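# Remove the curved centering support from beneath an arch

## Task

Pull the curved wooden support out from beneath the arch so that the arch keeps standing with all of its blocks where they were. Any number of the four arms may be used.

## Robot and tools

Setup: four identical i2rt Big YAM arms, arm1, arm2, arm3 and arm4. Each has six revolute joints, a two-finger gripper and a wrist camera mounted on top of the hand and aimed at the fingertips. The hand reaches roughly 1.0 m from the joint1 axis. Bases (scene frame, metres): arm1 at x=+0.650 y=-0.006 z=+0.794, arm2 at x=+0.000 y=+0.656 z=+0.746, arm3 at x=-0.649 y=+0.006 z=+0.801, arm4 at x=-0.003 y=-0.653 z=+0.754. Each base faces along its own +x: arm1 toward -x, arm3 toward +x, arm2 toward -y, arm4 toward +y. The table surface under the arms is at z=+0.720. Room cameras are cam_back, cam_front and cam_top. Wrist cameras are arm1_cam_wrist to arm4_cam_wrist. All images are 672x504 and come with calibration data (K, distortion, T_world_to_cam).

Frames: there is a single scene frame. Its origin is on the floor, +z points up, and units are metres. The hand point sits between the finger pads, about 1 cm behind the tips. The fingers extend along the hand's +z axis and close along its y axis. Quaternions are written w, x, y, z. The reported hand position can be off, more so when the arm is far extended.

move: takes optional keys arm1, arm2, arm3, arm4 and cameras. Each arm key holds an object with that arm's own command. An arm you leave out receives nothing new, but it may still be driving toward an earlier target. Inside an arm object:
- joints: a dict of absolute targets by name. joint1_rad runs -2.879 to 2.879 and rotates about the base; positive is counter-clockwise seen from above, and 0 points along the base's facing. joint2_rad runs 0 to 3.141 (shoulder; 0 is the upper arm level and pointing back, growing values lift it and swing it forward). joint3_rad runs 0 to 3.019 (elbow; 0 is fully folded). joint4_rad runs -1.692 to 1.57 (hand pitch; positive tips the fingers up). joint5_rad runs -1.57 to 1.57 (sideways swing; positive toward the arm's right). joint6_rad runs -2.094 to 2.094 (roll; positive is clockwise seen from behind the hand). Joint values are in radians. gripper_m is the fingertip gap in metres, 0 to 0.093.
- min_time_s: 0.1 to 8 s. It sets a floor on how long that arm's joint moves take. Use it only together with joints.
- target: one list of seven numbers, [x, y, z, qw, qx, qy, qz]. It is an absolute hand pose in the scene frame, in the same form as the printed hand line. The hand travels in a straight line from its current hand_target to this pose. When target is used, joints may hold only gripper_m.
- speed: the top speed of that straight path in m/s, 0.002 to 0.5, default 0.25. Rotation is capped at twice this value in rad/s. It is valid only with target.
Example for one arm: {"target": [x, y, z, qw, qx, qy, qz], "speed": 0.25, "joints": {"gripper_m": 0.05}}.

How motions run: every motion in a call starts at the same moment. All hand paths in one call finish together, timed by the slowest one, and each path lasts 0.5 to 10 s. No action lasts more than 15 s. Paths do not steer around objects or other arms. Hands trail behind the path, may drift, may overshoot speed when the arm is nearly straight, and often stop a centimetre or more from the goal. Because each joint moves at its own rate, a joint-space move can sweep wide.

Reading results: each arm's state lists joint_positions, Joint velocities (rad/s; gripper in m/s), joint torques (N m, with offsets; numbers 3 and 4 wrap at ±28), hand, hand_target, joint_status, hand_status and on_its_own. The "move" line gives each moved arm either "done" or its worst status. Status words mean:
- off_target: the joint stopped short and may still be pushing.
- time_out: the joint could not finish; it keeps a nearby target and keeps pushing. Send it its current reading to relax it.
- not_followed: a safety check blocked the command. "joint command not followed" and "pose unreachable" mean the same thing for joint and pose commands.
- limit_stop_at_motor_heat: a heat fault stopped the joint; send the target again afterwards.
An arm shown "as last shown" was not commanded, so its lines are repeated from before. The "pictures" line gives the order of the images. A move with no arm keys returns the full state, the scene number and all images. If a call is refused, the later move, wait and finished_scene calls in the same reply are skipped.

wait: seconds (0 to 10) plus an optional cameras list. The robots keep their last commands and the scene carries on.
zoom_image: camera, and region as [x0, y0, x1, y1] in pixels, top-left origin, at most 504 by 504. It works only on a camera included in the latest images.
finished_scene: scene is the current scene number. Call it only once the arch stands without help and the support is out. Make no further calls after it in the same reply.

Gripper: closed on nothing it reads 0.000 to 0.003. While gripping a rigid part it can read up to 0.005 below the part's width, or slightly above it. Full force builds about 0.005 below the width at first contact; each pad pushes roughly 50 to 64 N. To release, command a gap well above the reading.

Cameras: cameras is a list of names, or ["all"], or []. Images can lag the state slightly.

Cautions: the arms do not stop on contact and will keep pressing hard, which heats the motors. MOTOR HOT appears at 85 °C. At 100 °C the arm goes limp and drops for 30 to 60 s or longer. Avoid clamping on anything a robot cannot reach. Hard contact between robots ends the scene, and that includes one gripper closing on another's fingers. The collision check may react too late. Do not knock any block, let a part drop, strike fixed objects, or push anything outside the work area. Pull the support out slowly so the arch blocks are not dragged along. Small pushes on loose objects can happen by themselves. The simulation keeps running between calls, holding the last commands.

Each tool is called after "Emit:" as a command line: name --argument value for each argument, lists and objects as JSON in quotes; but a table of rows of numbers goes row by row, as --pt "numbers of a row", without its own name.

## Session

Emit:
move

Scene clock: 0.00 s.
Joint torques (N m): no reading
Motor temperatures (°C): arm1=[38 34 37 30 33 32 34] | arm2=[37 32 31 34 36 30 31] | arm3=[30 39 35 33 32 33 37] | arm4=[33 33 32 36 36 28 38]
Heat: arm1: hottest joint1_rad 38 °C; arm2: hottest joint1_rad 37 °C; arm3: hottest joint2_rad 39 °C; arm4: hottest gripper 38 °C.
Joint velocities: within noise
arm1.joint_positions: joint1_rad=-0.338 joint2_rad=+0.579 joint3_rad=+1.357 joint4_rad=-1.551 joint5_rad=-0.092 joint6_rad=+0.681 gripper_m=+0.09396
arm1.joint_status: not commanded
arm1.hand: x=+0.4682 y=+0.0429 z=+1.2854 quat_wxyz=(+0.101, +0.807, -0.442, -0.380) (m; scene frame)
arm1.hand_target: x=+0.4697 y=+0.0423 z=+1.2939 quat_wxyz=(+0.102, +0.803, -0.439, -0.390) (m; scene frame)
arm1.hand_status: not commanded
arm2.joint_positions: joint1_rad=-0.491 joint2_rad=+0.571 joint3_rad=+1.396 joint4_rad=-1.145 joint5_rad=+0.158 joint6_rad=+0.378 gripper_m=+0.09396
arm2.joint_status: not commanded
arm2.hand: x=-0.1424 y=+0.4717 z=+1.3418 quat_wxyz=(-0.330, -0.780, -0.216, +0.486) (m; scene frame)
arm2.hand_target: x=-0.1404 y=+0.4751 z=+1.3501 quat_wxyz=(-0.336, -0.774, -0.213, +0.492) (m; scene frame)
arm2.hand_status: not commanded
arm3.joint_positions: joint1_rad=-0.617 joint2_rad=+0.648 joint3_rad=+1.424 joint4_rad=-1.441 joint5_rad=-0.053 joint6_rad=+0.679 gripper_m=+0.09396
arm3.joint_status: not commanded
arm3.hand: x=-0.4492 y=-0.1083 z=+1.3285 quat_wxyz=(-0.435, -0.518, -0.735, -0.041) (m; scene frame)
arm3.hand_target: x=-0.4509 y=-0.1071 z=+1.3401 quat_wxyz=(-0.447, -0.514, -0.731, -0.042) (m; scene frame)
arm3.hand_status: not commanded
arm4.joint_positions: joint1_rad=-0.377 joint2_rad=+0.615 joint3_rad=+1.493 joint4_rad=-1.274 joint5_rad=+0.157 joint6_rad=-0.616 gripper_m=+0.09396
arm4.joint_status: not commanded
arm4.hand: x=+0.0978 y=-0.4603 z=+1.3602 quat_wxyz=(-0.554, +0.623, -0.545, -0.090) (m; scene frame)
arm4.hand_target: x=+0.0963 y=-0.4637 z=+1.3683 quat_wxyz=(-0.562, +0.618, -0.542, -0.093) (m; scene frame)
arm4.hand_status: not commanded
pictures: arm1_cam_wrist, arm2_cam_wrist, arm3_cam_wrist, arm4_cam_wrist, cam_back, cam_front, cam_top

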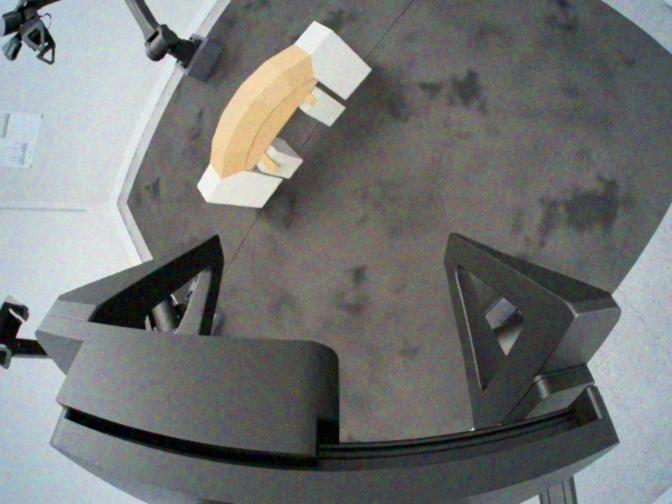

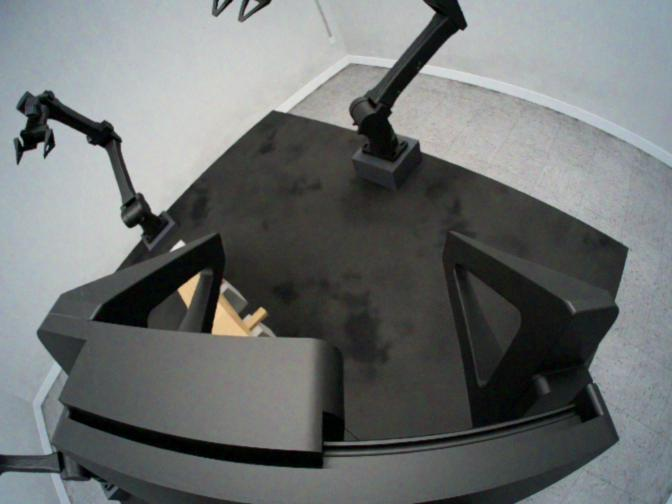

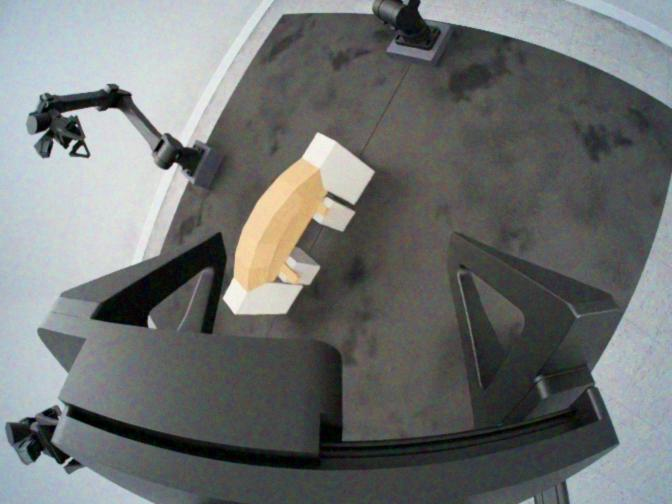

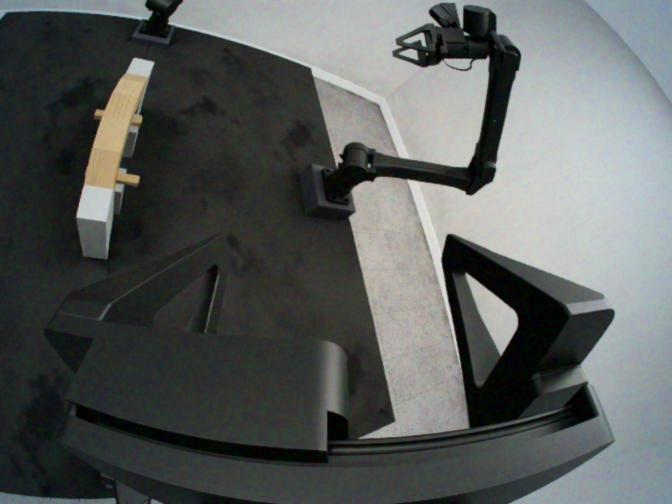

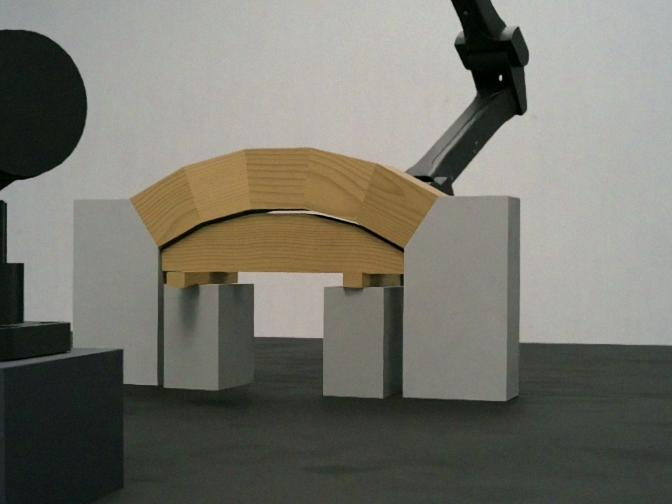

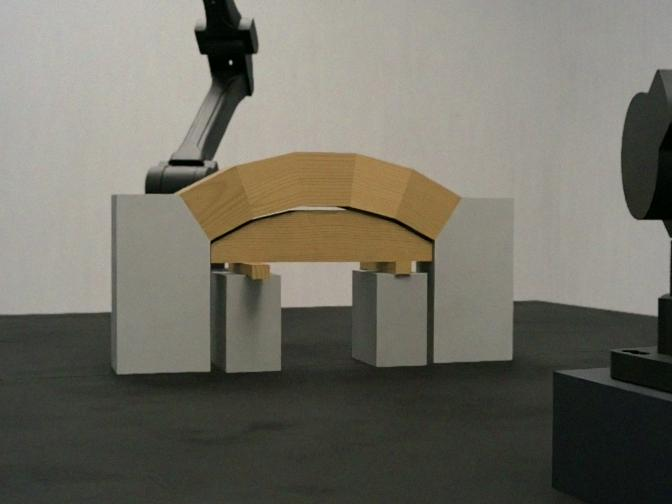

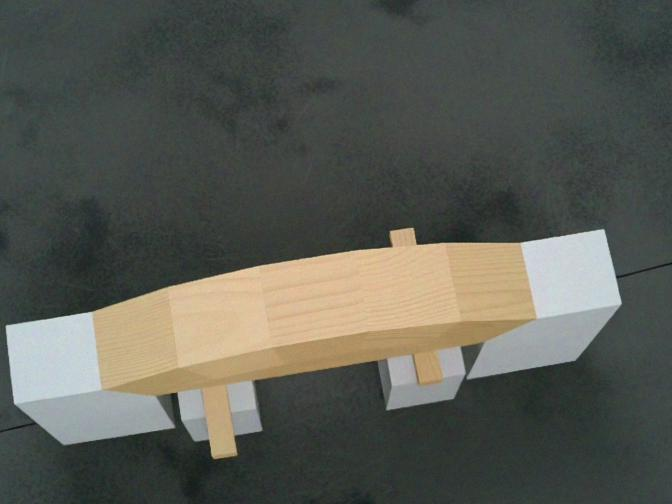

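Emit:
zoom_image --camera "cam_back" --region '[140, 220, 280, 320]'

Emit:
zoom_image --camera "cam_back" --region '[300, 220, 440, 320]'

Emit:
zoom_image --camera "cam_front" --region '[190, 210, 330, 310]'

Emit:
zoom_image --camera "cam_front" --region '[330, 210, 470, 310]'

Emit:
zoom_image --camera "cam_top" --region '[140, 200, 500, 480]'

Emit:
zoom_image --camera "arm1_cam_wrist" --region '[180, 0, 400, 220]'

Emit:
zoom_image --camera "arm4_cam_wrist" --region '[40, 40, 220, 280]'

Scaled by 3.600 from the camera's 672x504 image, which has a finer 960x720 frame.

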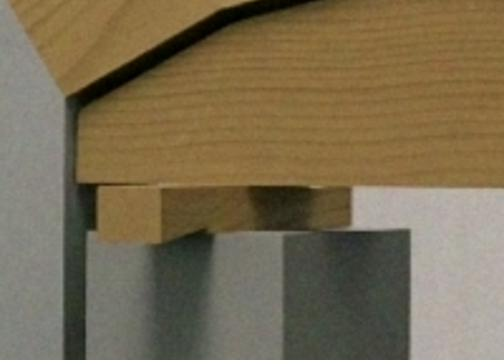

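Scaled by 3.600 from the camera's 672x504 image, which has a finer 960x720 frame.

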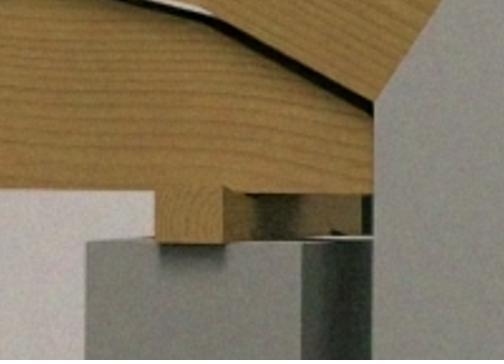

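Scaled by 3.600 from the camera's 672x504 image, which has a finer 960x720 frame.

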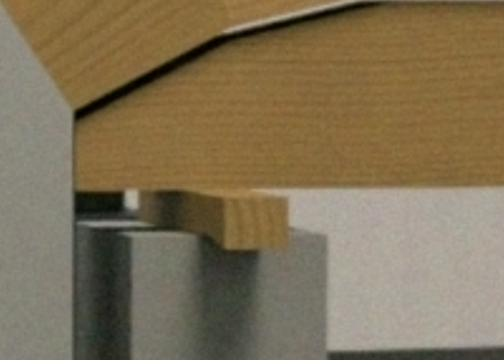

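Scaled by 3.600 from the camera's 672x504 image, which has a finer 960x720 frame.

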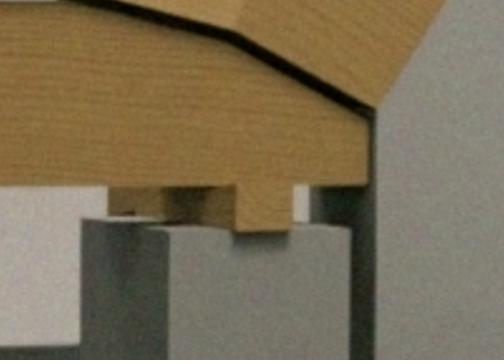

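Scaled by 1.400 from the camera's 672x504 image, which has a finer 960x720 frame.

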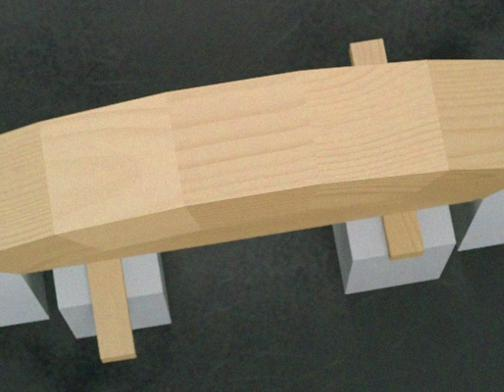

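Scaled by 2.291 from the camera's 672x504 image, which has a finer 960x720 frame.

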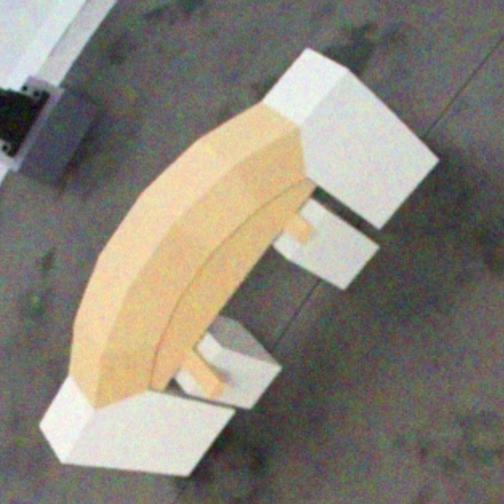

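Scaled by 2.100 from the camera's 672x504 image, which has a finer 960x720 frame.

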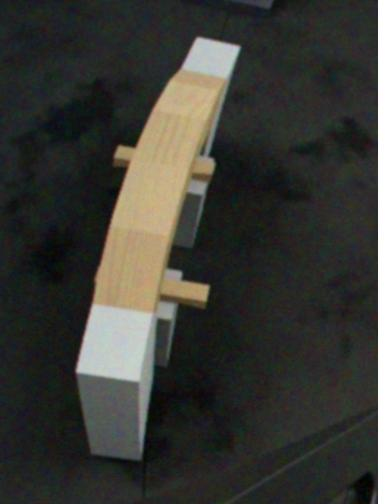

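Emit:
zoom_image --camera "cam_back" --region '[150, 195, 290, 265]'

Emit:
zoom_image --camera "cam_back" --region '[280, 195, 420, 265]'

Emit:
zoom_image --camera "cam_front" --region '[200, 190, 340, 260]'

Emit:
zoom_image --camera "cam_front" --region '[310, 190, 450, 260]'

Scaled by 3.600 from the camera's 672x504 image, which has a finer 960x720 frame.

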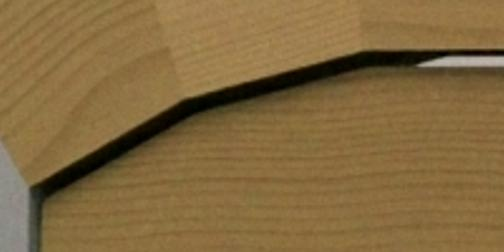

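Scaled by 3.600 from the camera's 672x504 image, which has a finer 960x720 frame.

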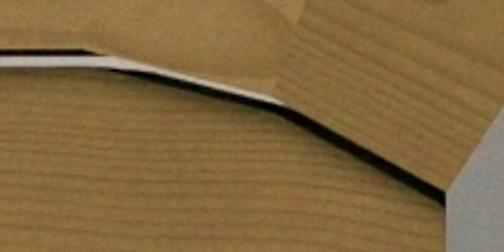

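Scaled by 3.600 from the camera's 672x504 image, which has a finer 960x720 frame.

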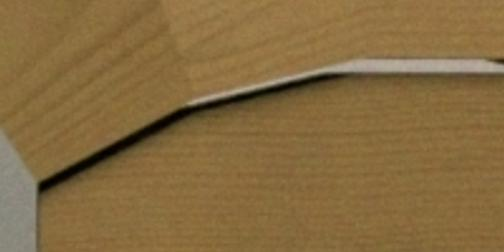

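Scaled by 3.600 from the camera's 672x504 image, which has a finer 960x720 frame.

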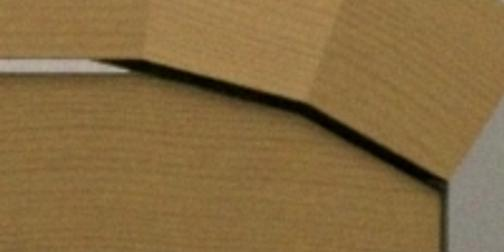

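Emit:
move --arm3 '{"target":[-0.33,0.027,0.9,0.5197,0.5197,0.4796,0.4796],"speed":0.2}' --arm1 '{"target":[0.35,-0.028,0.9,-0.4796,-0.4796,0.5196,0.5196],"speed":0.2}' --cameras '["arm3_cam_wrist","arm1_cam_wrist","cam_top"]'

Scene clock: 8.83 s.
Joint torques (N m): arm1=[-1.44 4.84 10.62 1.66 -0.08 -0.34] | arm2=[1.2 3.66 9.61 2.43 0.11 -0.01] | arm3=[-0.97 1.61 14.38 0.96 0.03 -0.13] | arm4=[-1.55 4.84 8.4 2.26 0.07 0.09]
Motor temperatures (°C): arm1=[38 34 38 30 33 32 34] | arm2=[36 32 32 34 36 29 31] | arm3=[30 39 38 33 32 33 37] | arm4=[33 33 33 36 36 28 38]
Heat: arm1: hottest joint1_rad 38 °C; arm2: hottest joint1_rad 36 °C; arm3: hottest joint2_rad 39 °C; arm4: hottest gripper 38 °C.
move: arm1 not_followed; arm3 not_followed
Joint velocities: within noise
arm1.joint_positions: joint1_rad=+0.128 joint2_rad=+0.040 joint3_rad=+0.071 joint4_rad=-0.266 joint5_rad=+0.133 joint6_rad=+1.439 gripper_m=+0.09396
arm1.joint_status: not commanded
arm1.on_its_own: joint1_rad is held at +0.114, not at its first target -0.338; joint2_rad is held at +0.040, not at its first target +0.578; joint3_rad is held at +0.101, not at its first target +1.374; joint4_rad is held at -0.283, not at its first target -1.547; joint5_rad is held at +0.130, not at its first target -0.092; joint6_rad is held at +1.429, not at its first target +0.681
arm1.hand: x=+0.3825 y=-0.0117 z=+0.9635 quat_wxyz=(+0.392, +0.590, -0.515, -0.483) (m; scene frame)
arm1.hand_target: x=+0.3823 y=-0.0086 z=+0.9780 quat_wxyz=(+0.391, +0.586, -0.513, -0.491) (m; scene frame)
arm1.hand_status: not_followed (0.073 m and 16.8 deg from the pose sent, 0.409 m and 60.9 deg at the start; a joint's target at an end of its range on 27 of 96 steps)
arm2, arm4: as last shown
arm3.joint_positions: joint1_rad=+0.050 joint2_rad=+0.189 joint3_rad=+0.036 joint4_rad=-0.063 joint5_rad=+0.168 joint6_rad=+1.463 gripper_m=+0.09396
arm3.joint_status: not commanded
arm3.on_its_own: joint1_rad is held at +0.040, not at its first target -0.617; joint2_rad is held at +0.176, not at its first target +0.648; joint3_rad is held at +0.067, not at its first target +1.447; joint4_rad is held at -0.074, not at its first target -1.436; joint5_rad is held at +0.165, not at its first target -0.053; joint6_rad is held at +1.453, not at its first target +0.679
arm3.hand: x=-0.3665 y=+0.0021 z=+0.9561 quat_wxyz=(-0.491, -0.533, -0.570, -0.387) (m; scene frame)
arm3.hand_target: x=-0.3643 y=+0.0000 z=+0.9763 quat_wxyz=(-0.503, -0.527, -0.562, -0.392) (m; scene frame)
arm3.hand_status: not_followed (0.071 m and 15.3 deg from the pose sent, 0.465 m and 59.6 deg at the start; a joint's target at an end of its range on 25 of 96 steps)
pictures: arm1_cam_wrist, arm3_cam_wrist, cam_top
pose unreachable (arm1 arm): on one or more control steps of this call this arm could not follow its commanded pose, so it was not sent that pose on those steps. On the call's last step it was still not sent that pose. It may still have moved: this result reports where it is.
cause: moving toward the commanded pose would bring two parts of the arm too close to each other (its shoulder (the part past joint 1) and its forearm (the part past joint 3), 37 mm apart when it was first held).
pose unreachable (arm3 arm): on one or more control steps of this call this arm could not follow its commanded pose, so it was not sent that pose on those steps. On the call's last step it was still not sent that pose. It may still have moved: this result reports where it is.
cause: moving toward the commanded pose would bring two parts of the arm too close to each other (its shoulder (the part past joint 1) and its forearm (the part past joint 3), 22 mm apart when it was first held).
camera_calibration:
arm1_cam_wrist: T_world_to_cam=[[0.242536, 0.163129, -0.956329, 0.829416], [0.566628, -0.823968, 0.00315259, -0.22627], [-0.78747, -0.542648, -0.292275, 0.704157], [0, 0, 0, 1]] pos_world=[0.48155, 0.0603685, 0.999716]
arm3_cam_wrist: T_world_to_cam=[[-0.214737, -0.128815, -0.96814, 0.84803], [-0.553246, 0.832933, 0.0118868, -0.214038], [0.804864, 0.538172, -0.250128, 0.660825], [0, 0, 0, 1]] pos_world=[-0.468187, -0.0681197, 0.988847]

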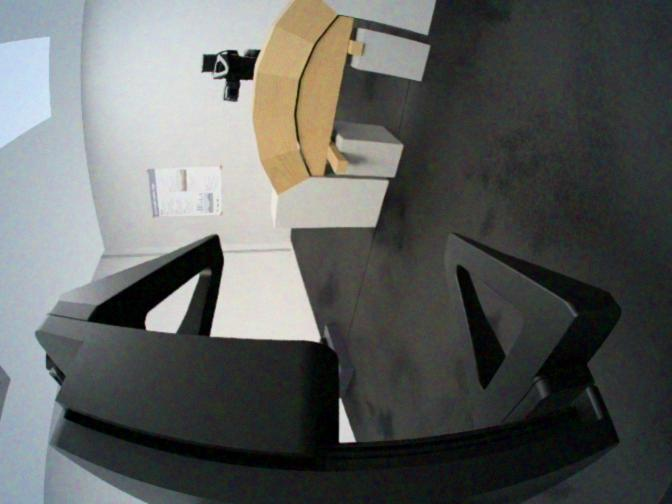

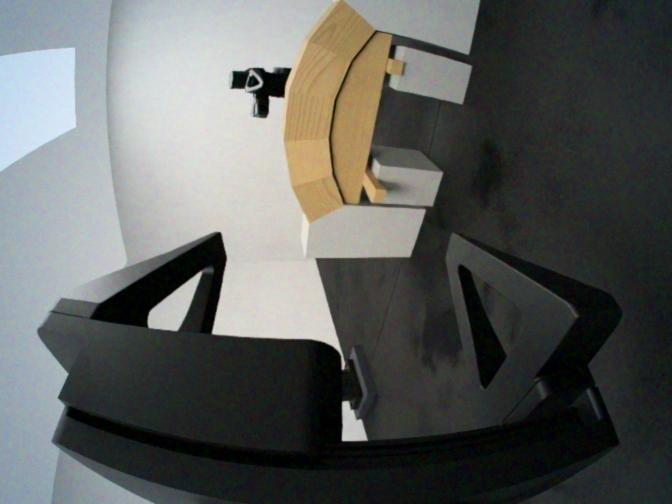

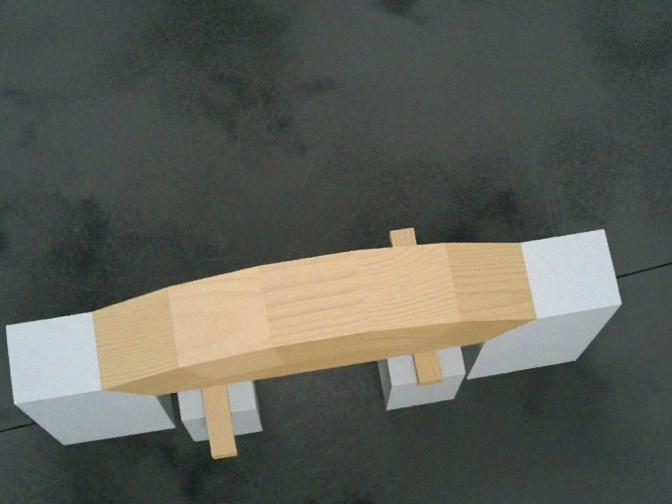

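Emit:
zoom_image --camera "arm1_cam_wrist" --region '[250, 0, 450, 230]'

Emit:
zoom_image --camera "arm3_cam_wrist" --region '[280, 0, 480, 230]'

Scaled by 2.191 from the camera's 672x504 image, which has a finer 960x720 frame.

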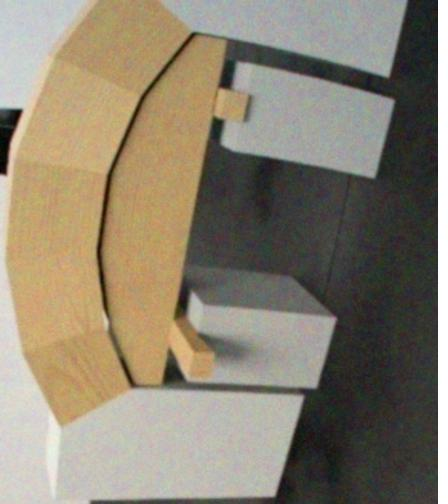

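Scaled by 2.191 from the camera's 672x504 image, which has a finer 960x720 frame.

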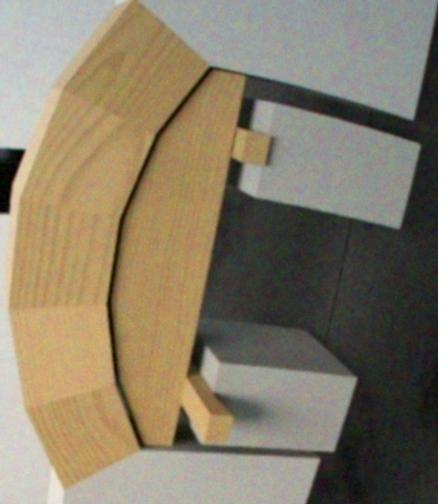

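Emit:
move --arm3 '{"target":[-0.14,0.012,0.875,0.515,0.515,0.4845,0.4845],"speed":0.15,"joints":{"gripper_m":0.0}}' --arm1 '{"target":[0.16,-0.006,0.87,-0.4845,-0.4845,0.515,0.515],"speed":0.15}' --cameras '["all"]'

Scene clock: 13.53 s.
Joint torques (N m): arm1=[-1.67 -8.06 2.71 3.52 0.11 -0.1] | arm2=[1.26 3.84 9.52 2.43 0.1 -0.02] | arm3=[-1.03 -9.76 4.3 2.25 0.03 0.11] | arm4=[-1.2 4.37 8.29 2.22 0.05 0.08]
Motor temperatures (°C): arm1=[38 34 39 30 32 32 34] | arm2=[36 32 32 34 35 29 30] | arm3=[30 39 38 33 32 33 37] | arm4=[33 33 33 36 36 28 38]
Heat: arm1: hottest joint3_rad 39 °C; arm2: hottest joint1_rad 36 °C; arm3: hottest joint2_rad 39 °C; arm4: hottest gripper 38 °C.
move: arm1 done; arm3 done
Joint velocities: within noise
arm1.joint_positions: joint1_rad=+0.072 joint2_rad=+1.926 joint3_rad=+0.408 joint4_rad=+1.496 joint5_rad=+0.090 joint6_rad=+1.569 gripper_m=+0.09396
arm1.joint_status: not commanded
arm1.hand: x=+0.1660 y=-0.0132 z=+0.8711 quat_wxyz=(+0.481, +0.496, -0.512, -0.509) (m; scene frame)
arm1.hand_target: x=+0.1603 y=-0.0060 z=+0.8700 quat_wxyz=(+0.484, +0.485, -0.515, -0.515) (m; scene frame)
arm1.hand_status: done (0.009 m and 1.6 deg from the pose sent, 0.241 m and 16.6 deg at the start)
arm2, arm4: as last shown
arm3.joint_positions: joint1_rad=+0.022 joint2_rad=+1.932 joint3_rad=+0.453 joint4_rad=+1.464 joint5_rad=+0.113 joint6_rad=+1.567 gripper_m=+0.00017
arm3.joint_status: all done
arm3.hand: x=-0.1471 y=+0.0165 z=+0.8738 quat_wxyz=(-0.511, -0.515, -0.495, -0.478) (m; scene frame)
arm3.hand_target: x=-0.1403 y=+0.0120 z=+0.8749 quat_wxyz=(-0.515, -0.515, -0.485, -0.484) (m; scene frame)
arm3.hand_status: done (0.008 m and 1.5 deg from the pose sent, 0.241 m and 15.3 deg at the start)
pictures: arm1_cam_wrist, arm2_cam_wrist, arm3_cam_wrist, arm4_cam_wrist, cam_back, cam_front, cam_top
camera_calibration:
arm1_cam_wrist: T_world_to_cam=[[0.0319196, 0.0114493, -0.999425, 0.864358], [0.54458, -0.838673, 0.00778502, -0.105072], [-0.838102, -0.544515, -0.0330052, 0.288424], [0, 0, 0, 1]] pos_world=[0.271359, 0.0590343, 0.874199]
arm3_cam_wrist: T_world_to_cam=[[-0.00839652, -0.00779006, -0.999934, 0.873554], [-0.566875, 0.823802, -0.0016578, -0.0935923], [0.823761, 0.566824, -0.0113331, 0.249546], [0, 0, 0, 1]] pos_world=[-0.251287, -0.0575422, 0.87617]

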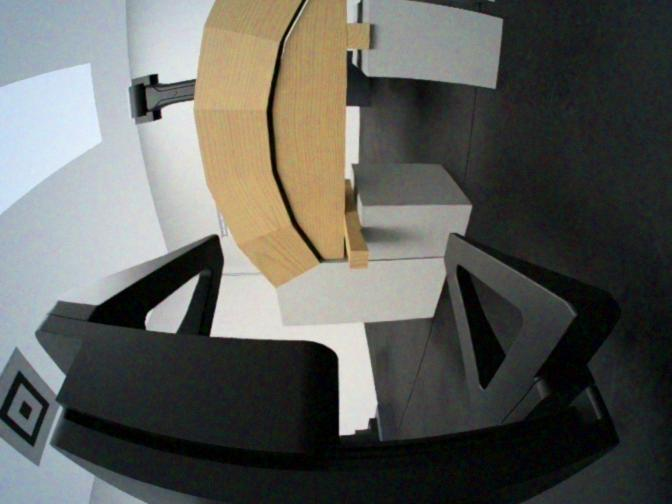

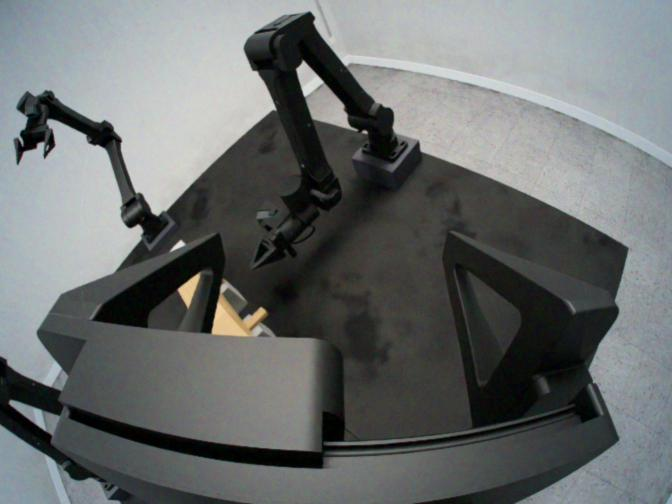

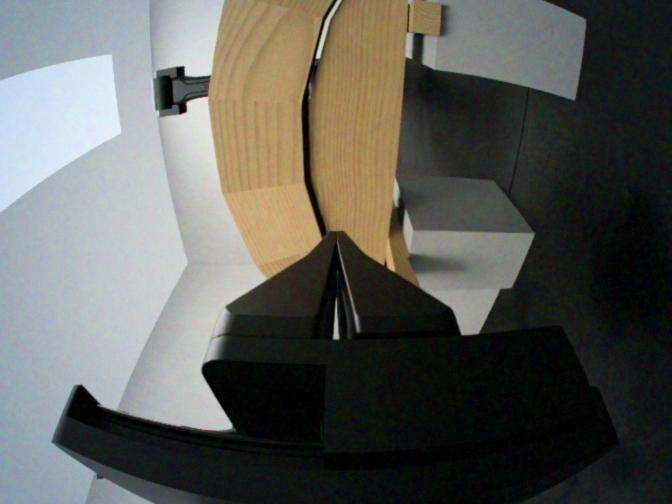

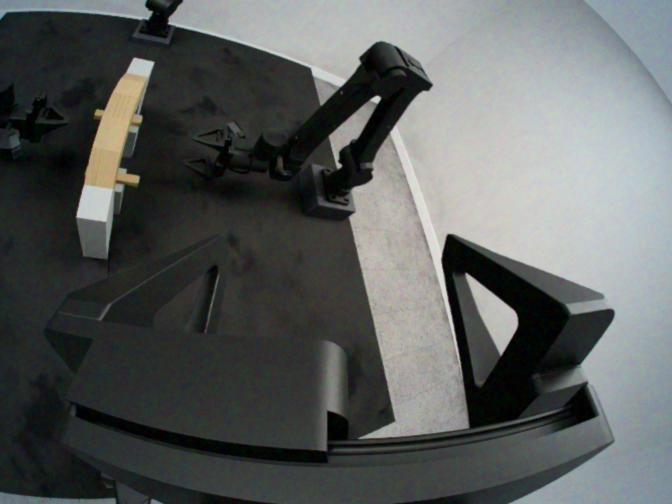

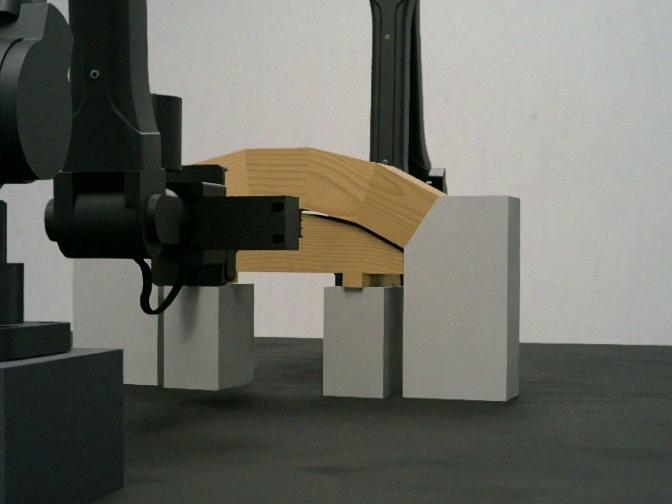

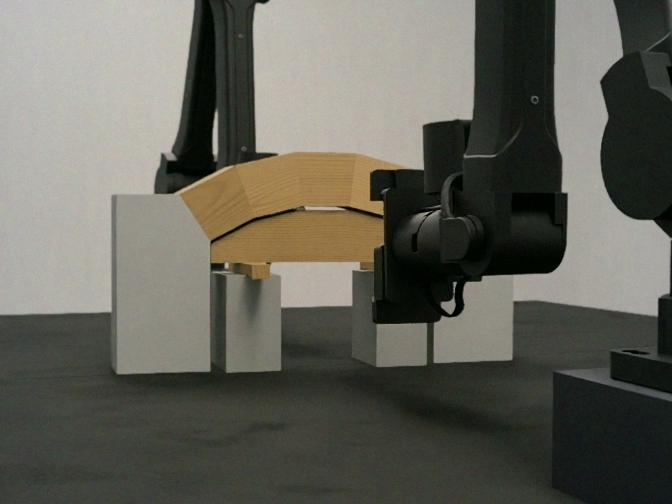

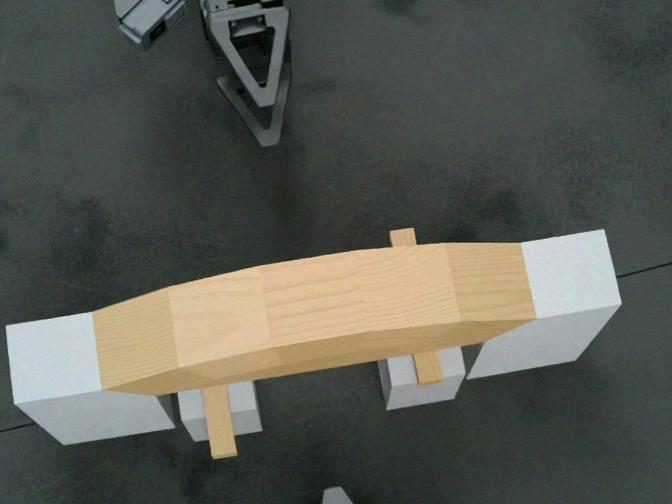

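Emit:
move --arm3 '{"target":[-0.075,0.006,0.848,0.5213,0.5213,0.4777,0.4777],"speed":0.08}' --cameras '["arm3_cam_wrist","arm1_cam_wrist","cam_top","cam_back"]'

Scene clock: 17.33 s.
Joint torques (N m): arm1=[-1.67 -7.94 2.7 3.56 0.11 -0.09] | arm2=[1.08 3.66 9.51 2.45 0.11 -0.01] | arm3=[-1.03 -12.22 5.12 0.98 0.26 0.1] | arm4=[-1.44 4.48 8.24 2.3 0.05 0.07]
Motor temperatures (°C): arm1=[38 34 39 30 32 32 34] | arm2=[36 32 33 34 35 29 30] | arm3=[30 39 38 33 32 33 37] | arm4=[33 33 33 36 36 28 38]
Heat: arm1: hottest joint3_rad 39 °C; arm2: hottest joint1_rad 36 °C; arm3: hottest joint2_rad 39 °C; arm4: hottest gripper 38 °C.
move: arm3 off_target
Joint velocities: within noise
arm1.joint_positions: joint1_rad=+0.072 joint2_rad=+1.926 joint3_rad=+0.408 joint4_rad=+1.497 joint5_rad=+0.090 joint6_rad=+1.569 gripper_m=+0.09396
arm1.joint_status: not commanded
arm1.hand: x=+0.1660 y=-0.0132 z=+0.8712 quat_wxyz=(+0.481, +0.496, -0.512, -0.509) (m; scene frame)
arm1.hand_target: x=+0.1603 y=-0.0060 z=+0.8701 quat_wxyz=(+0.484, +0.485, -0.515, -0.515) (m; scene frame)
arm1.hand_status: not commanded
arm2, arm4: as last shown
arm3.joint_positions: joint1_rad=+0.011 joint2_rad=+2.062 joint3_rad=+0.645 joint4_rad=+1.432 joint5_rad=+0.123 joint6_rad=+1.567 gripper_m=+0.00017
arm3.joint_status: not commanded
arm3.hand: x=-0.0826 y=+0.0124 z=+0.8554 quat_wxyz=(-0.522, -0.513, -0.482, -0.481) (m; scene frame)
arm3.hand_target: x=-0.0755 y=+0.0061 z=+0.8480 quat_wxyz=(-0.521, -0.521, -0.478, -0.478) (m; scene frame)
arm3.hand_status: off_target (0.012 m and 1.1 deg from the pose sent, 0.077 m and 2.4 deg at the start)
pictures: arm1_cam_wrist, arm3_cam_wrist, cam_back, cam_top
camera_calibration:
arm1_cam_wrist: T_world_to_cam=[[0.0315593, 0.0114527, -0.999436, 0.864465], [0.544586, -0.838671, 0.00758605, -0.1049], [-0.838111, -0.544519, -0.0327048, 0.288165], [0, 0, 0, 1]] pos_world=[0.271359, 0.0590343, 0.874198]
arm3_cam_wrist: T_world_to_cam=[[0.0221459, -0.00643058, -0.999734, 0.857998], [-0.549665, 0.835201, -0.0175483, -0.0388028], [0.835092, 0.549907, 0.0149617, 0.177208], [0, 0, 0, 1]] pos_world=[-0.188314, -0.0595223, 0.854437]

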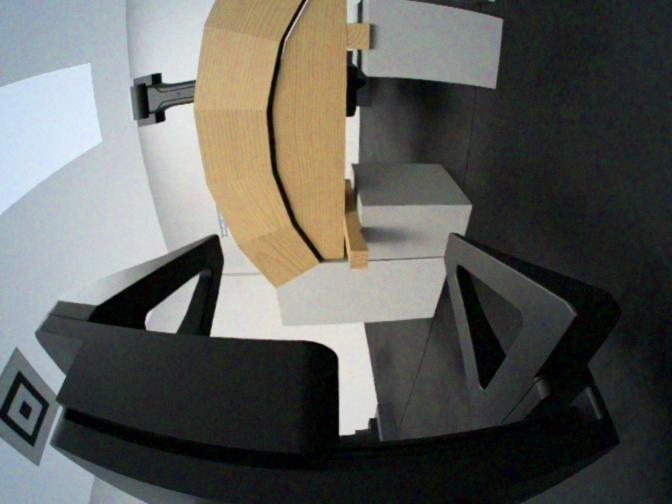

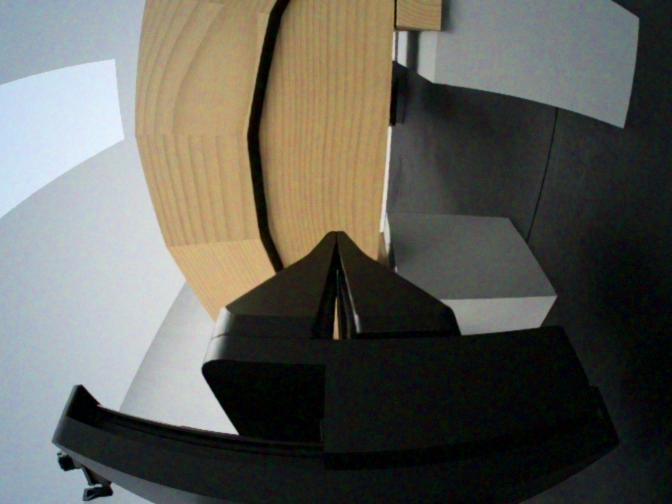

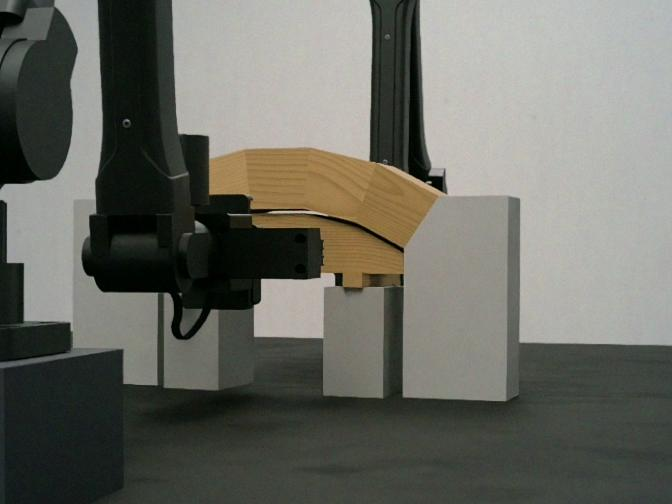

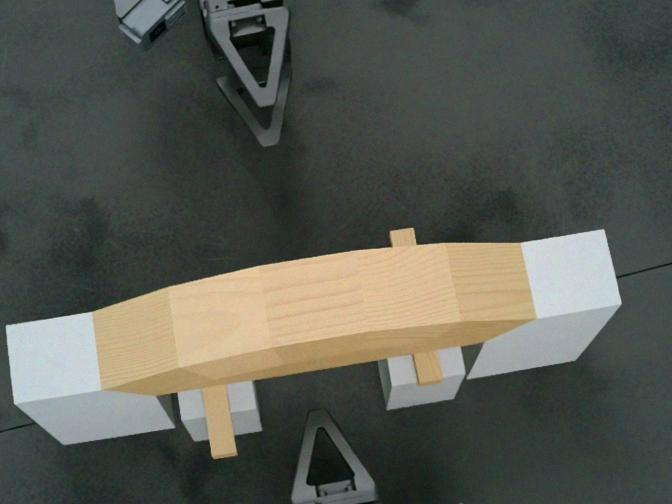

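Emit:
move --arm3 '{"target":[-0.03,0.002,0.838,0.5213,0.5213,0.4777,0.4777],"speed":0.03}' --cameras '["arm3_cam_wrist","arm1_cam_wrist","cam_top"]'

Scene clock: 19.77 s.
Joint torques (N m): arm1=[-1.49 -8.18 2.71 3.54 0.13 -0.1] | arm2=[1.08 3.78 9.51 2.47 0.1 -0.01] | arm3=[-1.03 -13.51 6.53 0.83 -0.03 0.11] | arm4=[-1.55 4.25 8.36 2.19 0.07 0.08]
Motor temperatures (°C): arm1=[38 34 39 31 32 32 34] | arm2=[36 32 33 34 35 29 30] | arm3=[30 40 38 33 32 33 37] | arm4=[33 33 33 36 36 28 38]
Heat: arm1: hottest joint3_rad 39 °C; arm2: hottest joint1_rad 36 °C; arm3: hottest joint2_rad 40 °C; arm4: hottest gripper 38 °C.
move: arm3 off_target
Joint velocities: within noise
arm1, arm2, arm4: as last shown
arm3.joint_positions: joint1_rad=-0.003 joint2_rad=+2.119 joint3_rad=+0.771 joint4_rad=+1.361 joint5_rad=+0.117 joint6_rad=+1.567 gripper_m=+0.00017
arm3.joint_status: not commanded
arm3.hand: x=-0.0401 y=+0.0071 z=+0.8451 quat_wxyz=(-0.524, -0.516, -0.480, -0.478) (m; scene frame)
arm3.hand_target: x=-0.0306 y=+0.0019 z=+0.8381 quat_wxyz=(-0.521, -0.521, -0.478, -0.478) (m; scene frame)
arm3.hand_status: off_target (0.013 m and 0.7 deg from the pose sent, 0.056 m and 1.1 deg at the start)
pictures: arm1_cam_wrist, arm3_cam_wrist, cam_top
camera_calibration:
arm1_cam_wrist: T_world_to_cam=[[0.0315593, 0.0114527, -0.999436, 0.864465], [0.544586, -0.838671, 0.00758605, -0.1049], [-0.838111, -0.544519, -0.0327048, 0.288165], [0, 0, 0, 1]] pos_world=[0.271359, 0.0590343, 0.874198]
arm3_cam_wrist: T_world_to_cam=[[0.0190768, -0.00645324, -0.999797, 0.846648], [-0.543285, 0.8394, -0.0157842, -0.0125253], [0.839332, 0.543476, 0.0125071, 0.147003], [0, 0, 0, 1]] pos_world=[-0.14634, -0.063915, 0.84444]

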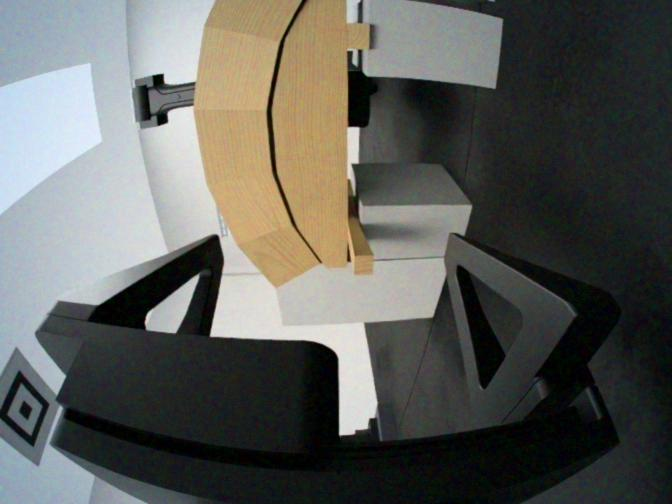

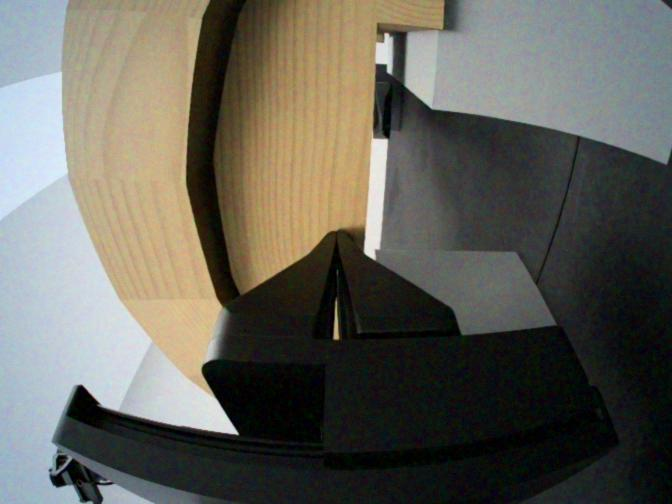

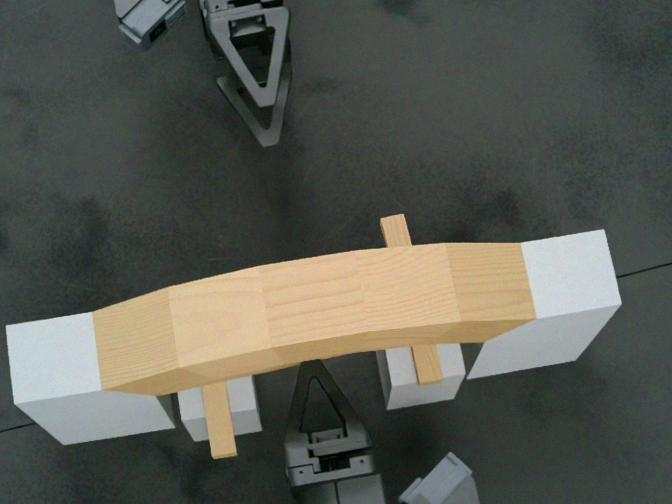

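Emit:
zoom_image --camera "cam_top" --region '[340, 190, 500, 430]'

Emit:
zoom_image --camera "arm1_cam_wrist" --region '[250, 0, 480, 300]'

Emit:
zoom_image --camera "arm3_cam_wrist" --region '[330, 0, 480, 200]'

Scaled by 2.100 from the camera's 672x504 image, which has a finer 960x720 frame.

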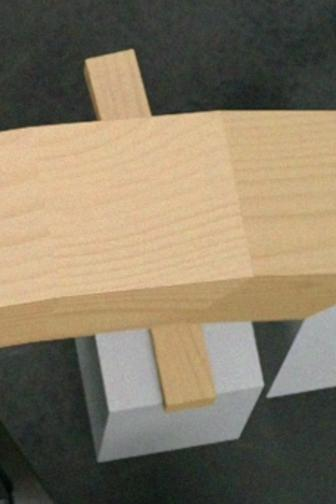

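Scaled by 1.680 from the camera's 672x504 image, which has a finer 960x720 frame.

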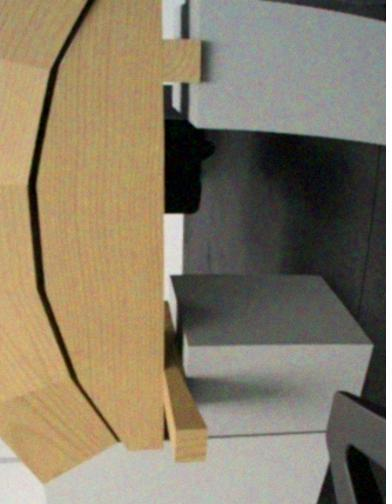

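Scaled by 2.520 from the camera's 672x504 image, which has a finer 960x720 frame.

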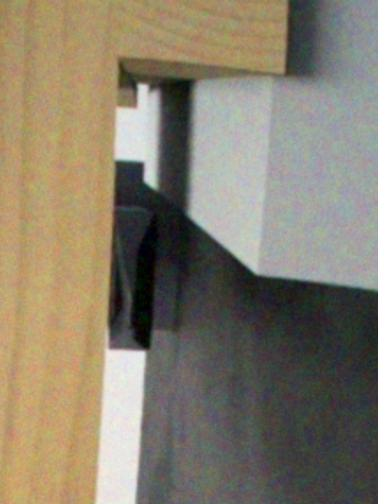

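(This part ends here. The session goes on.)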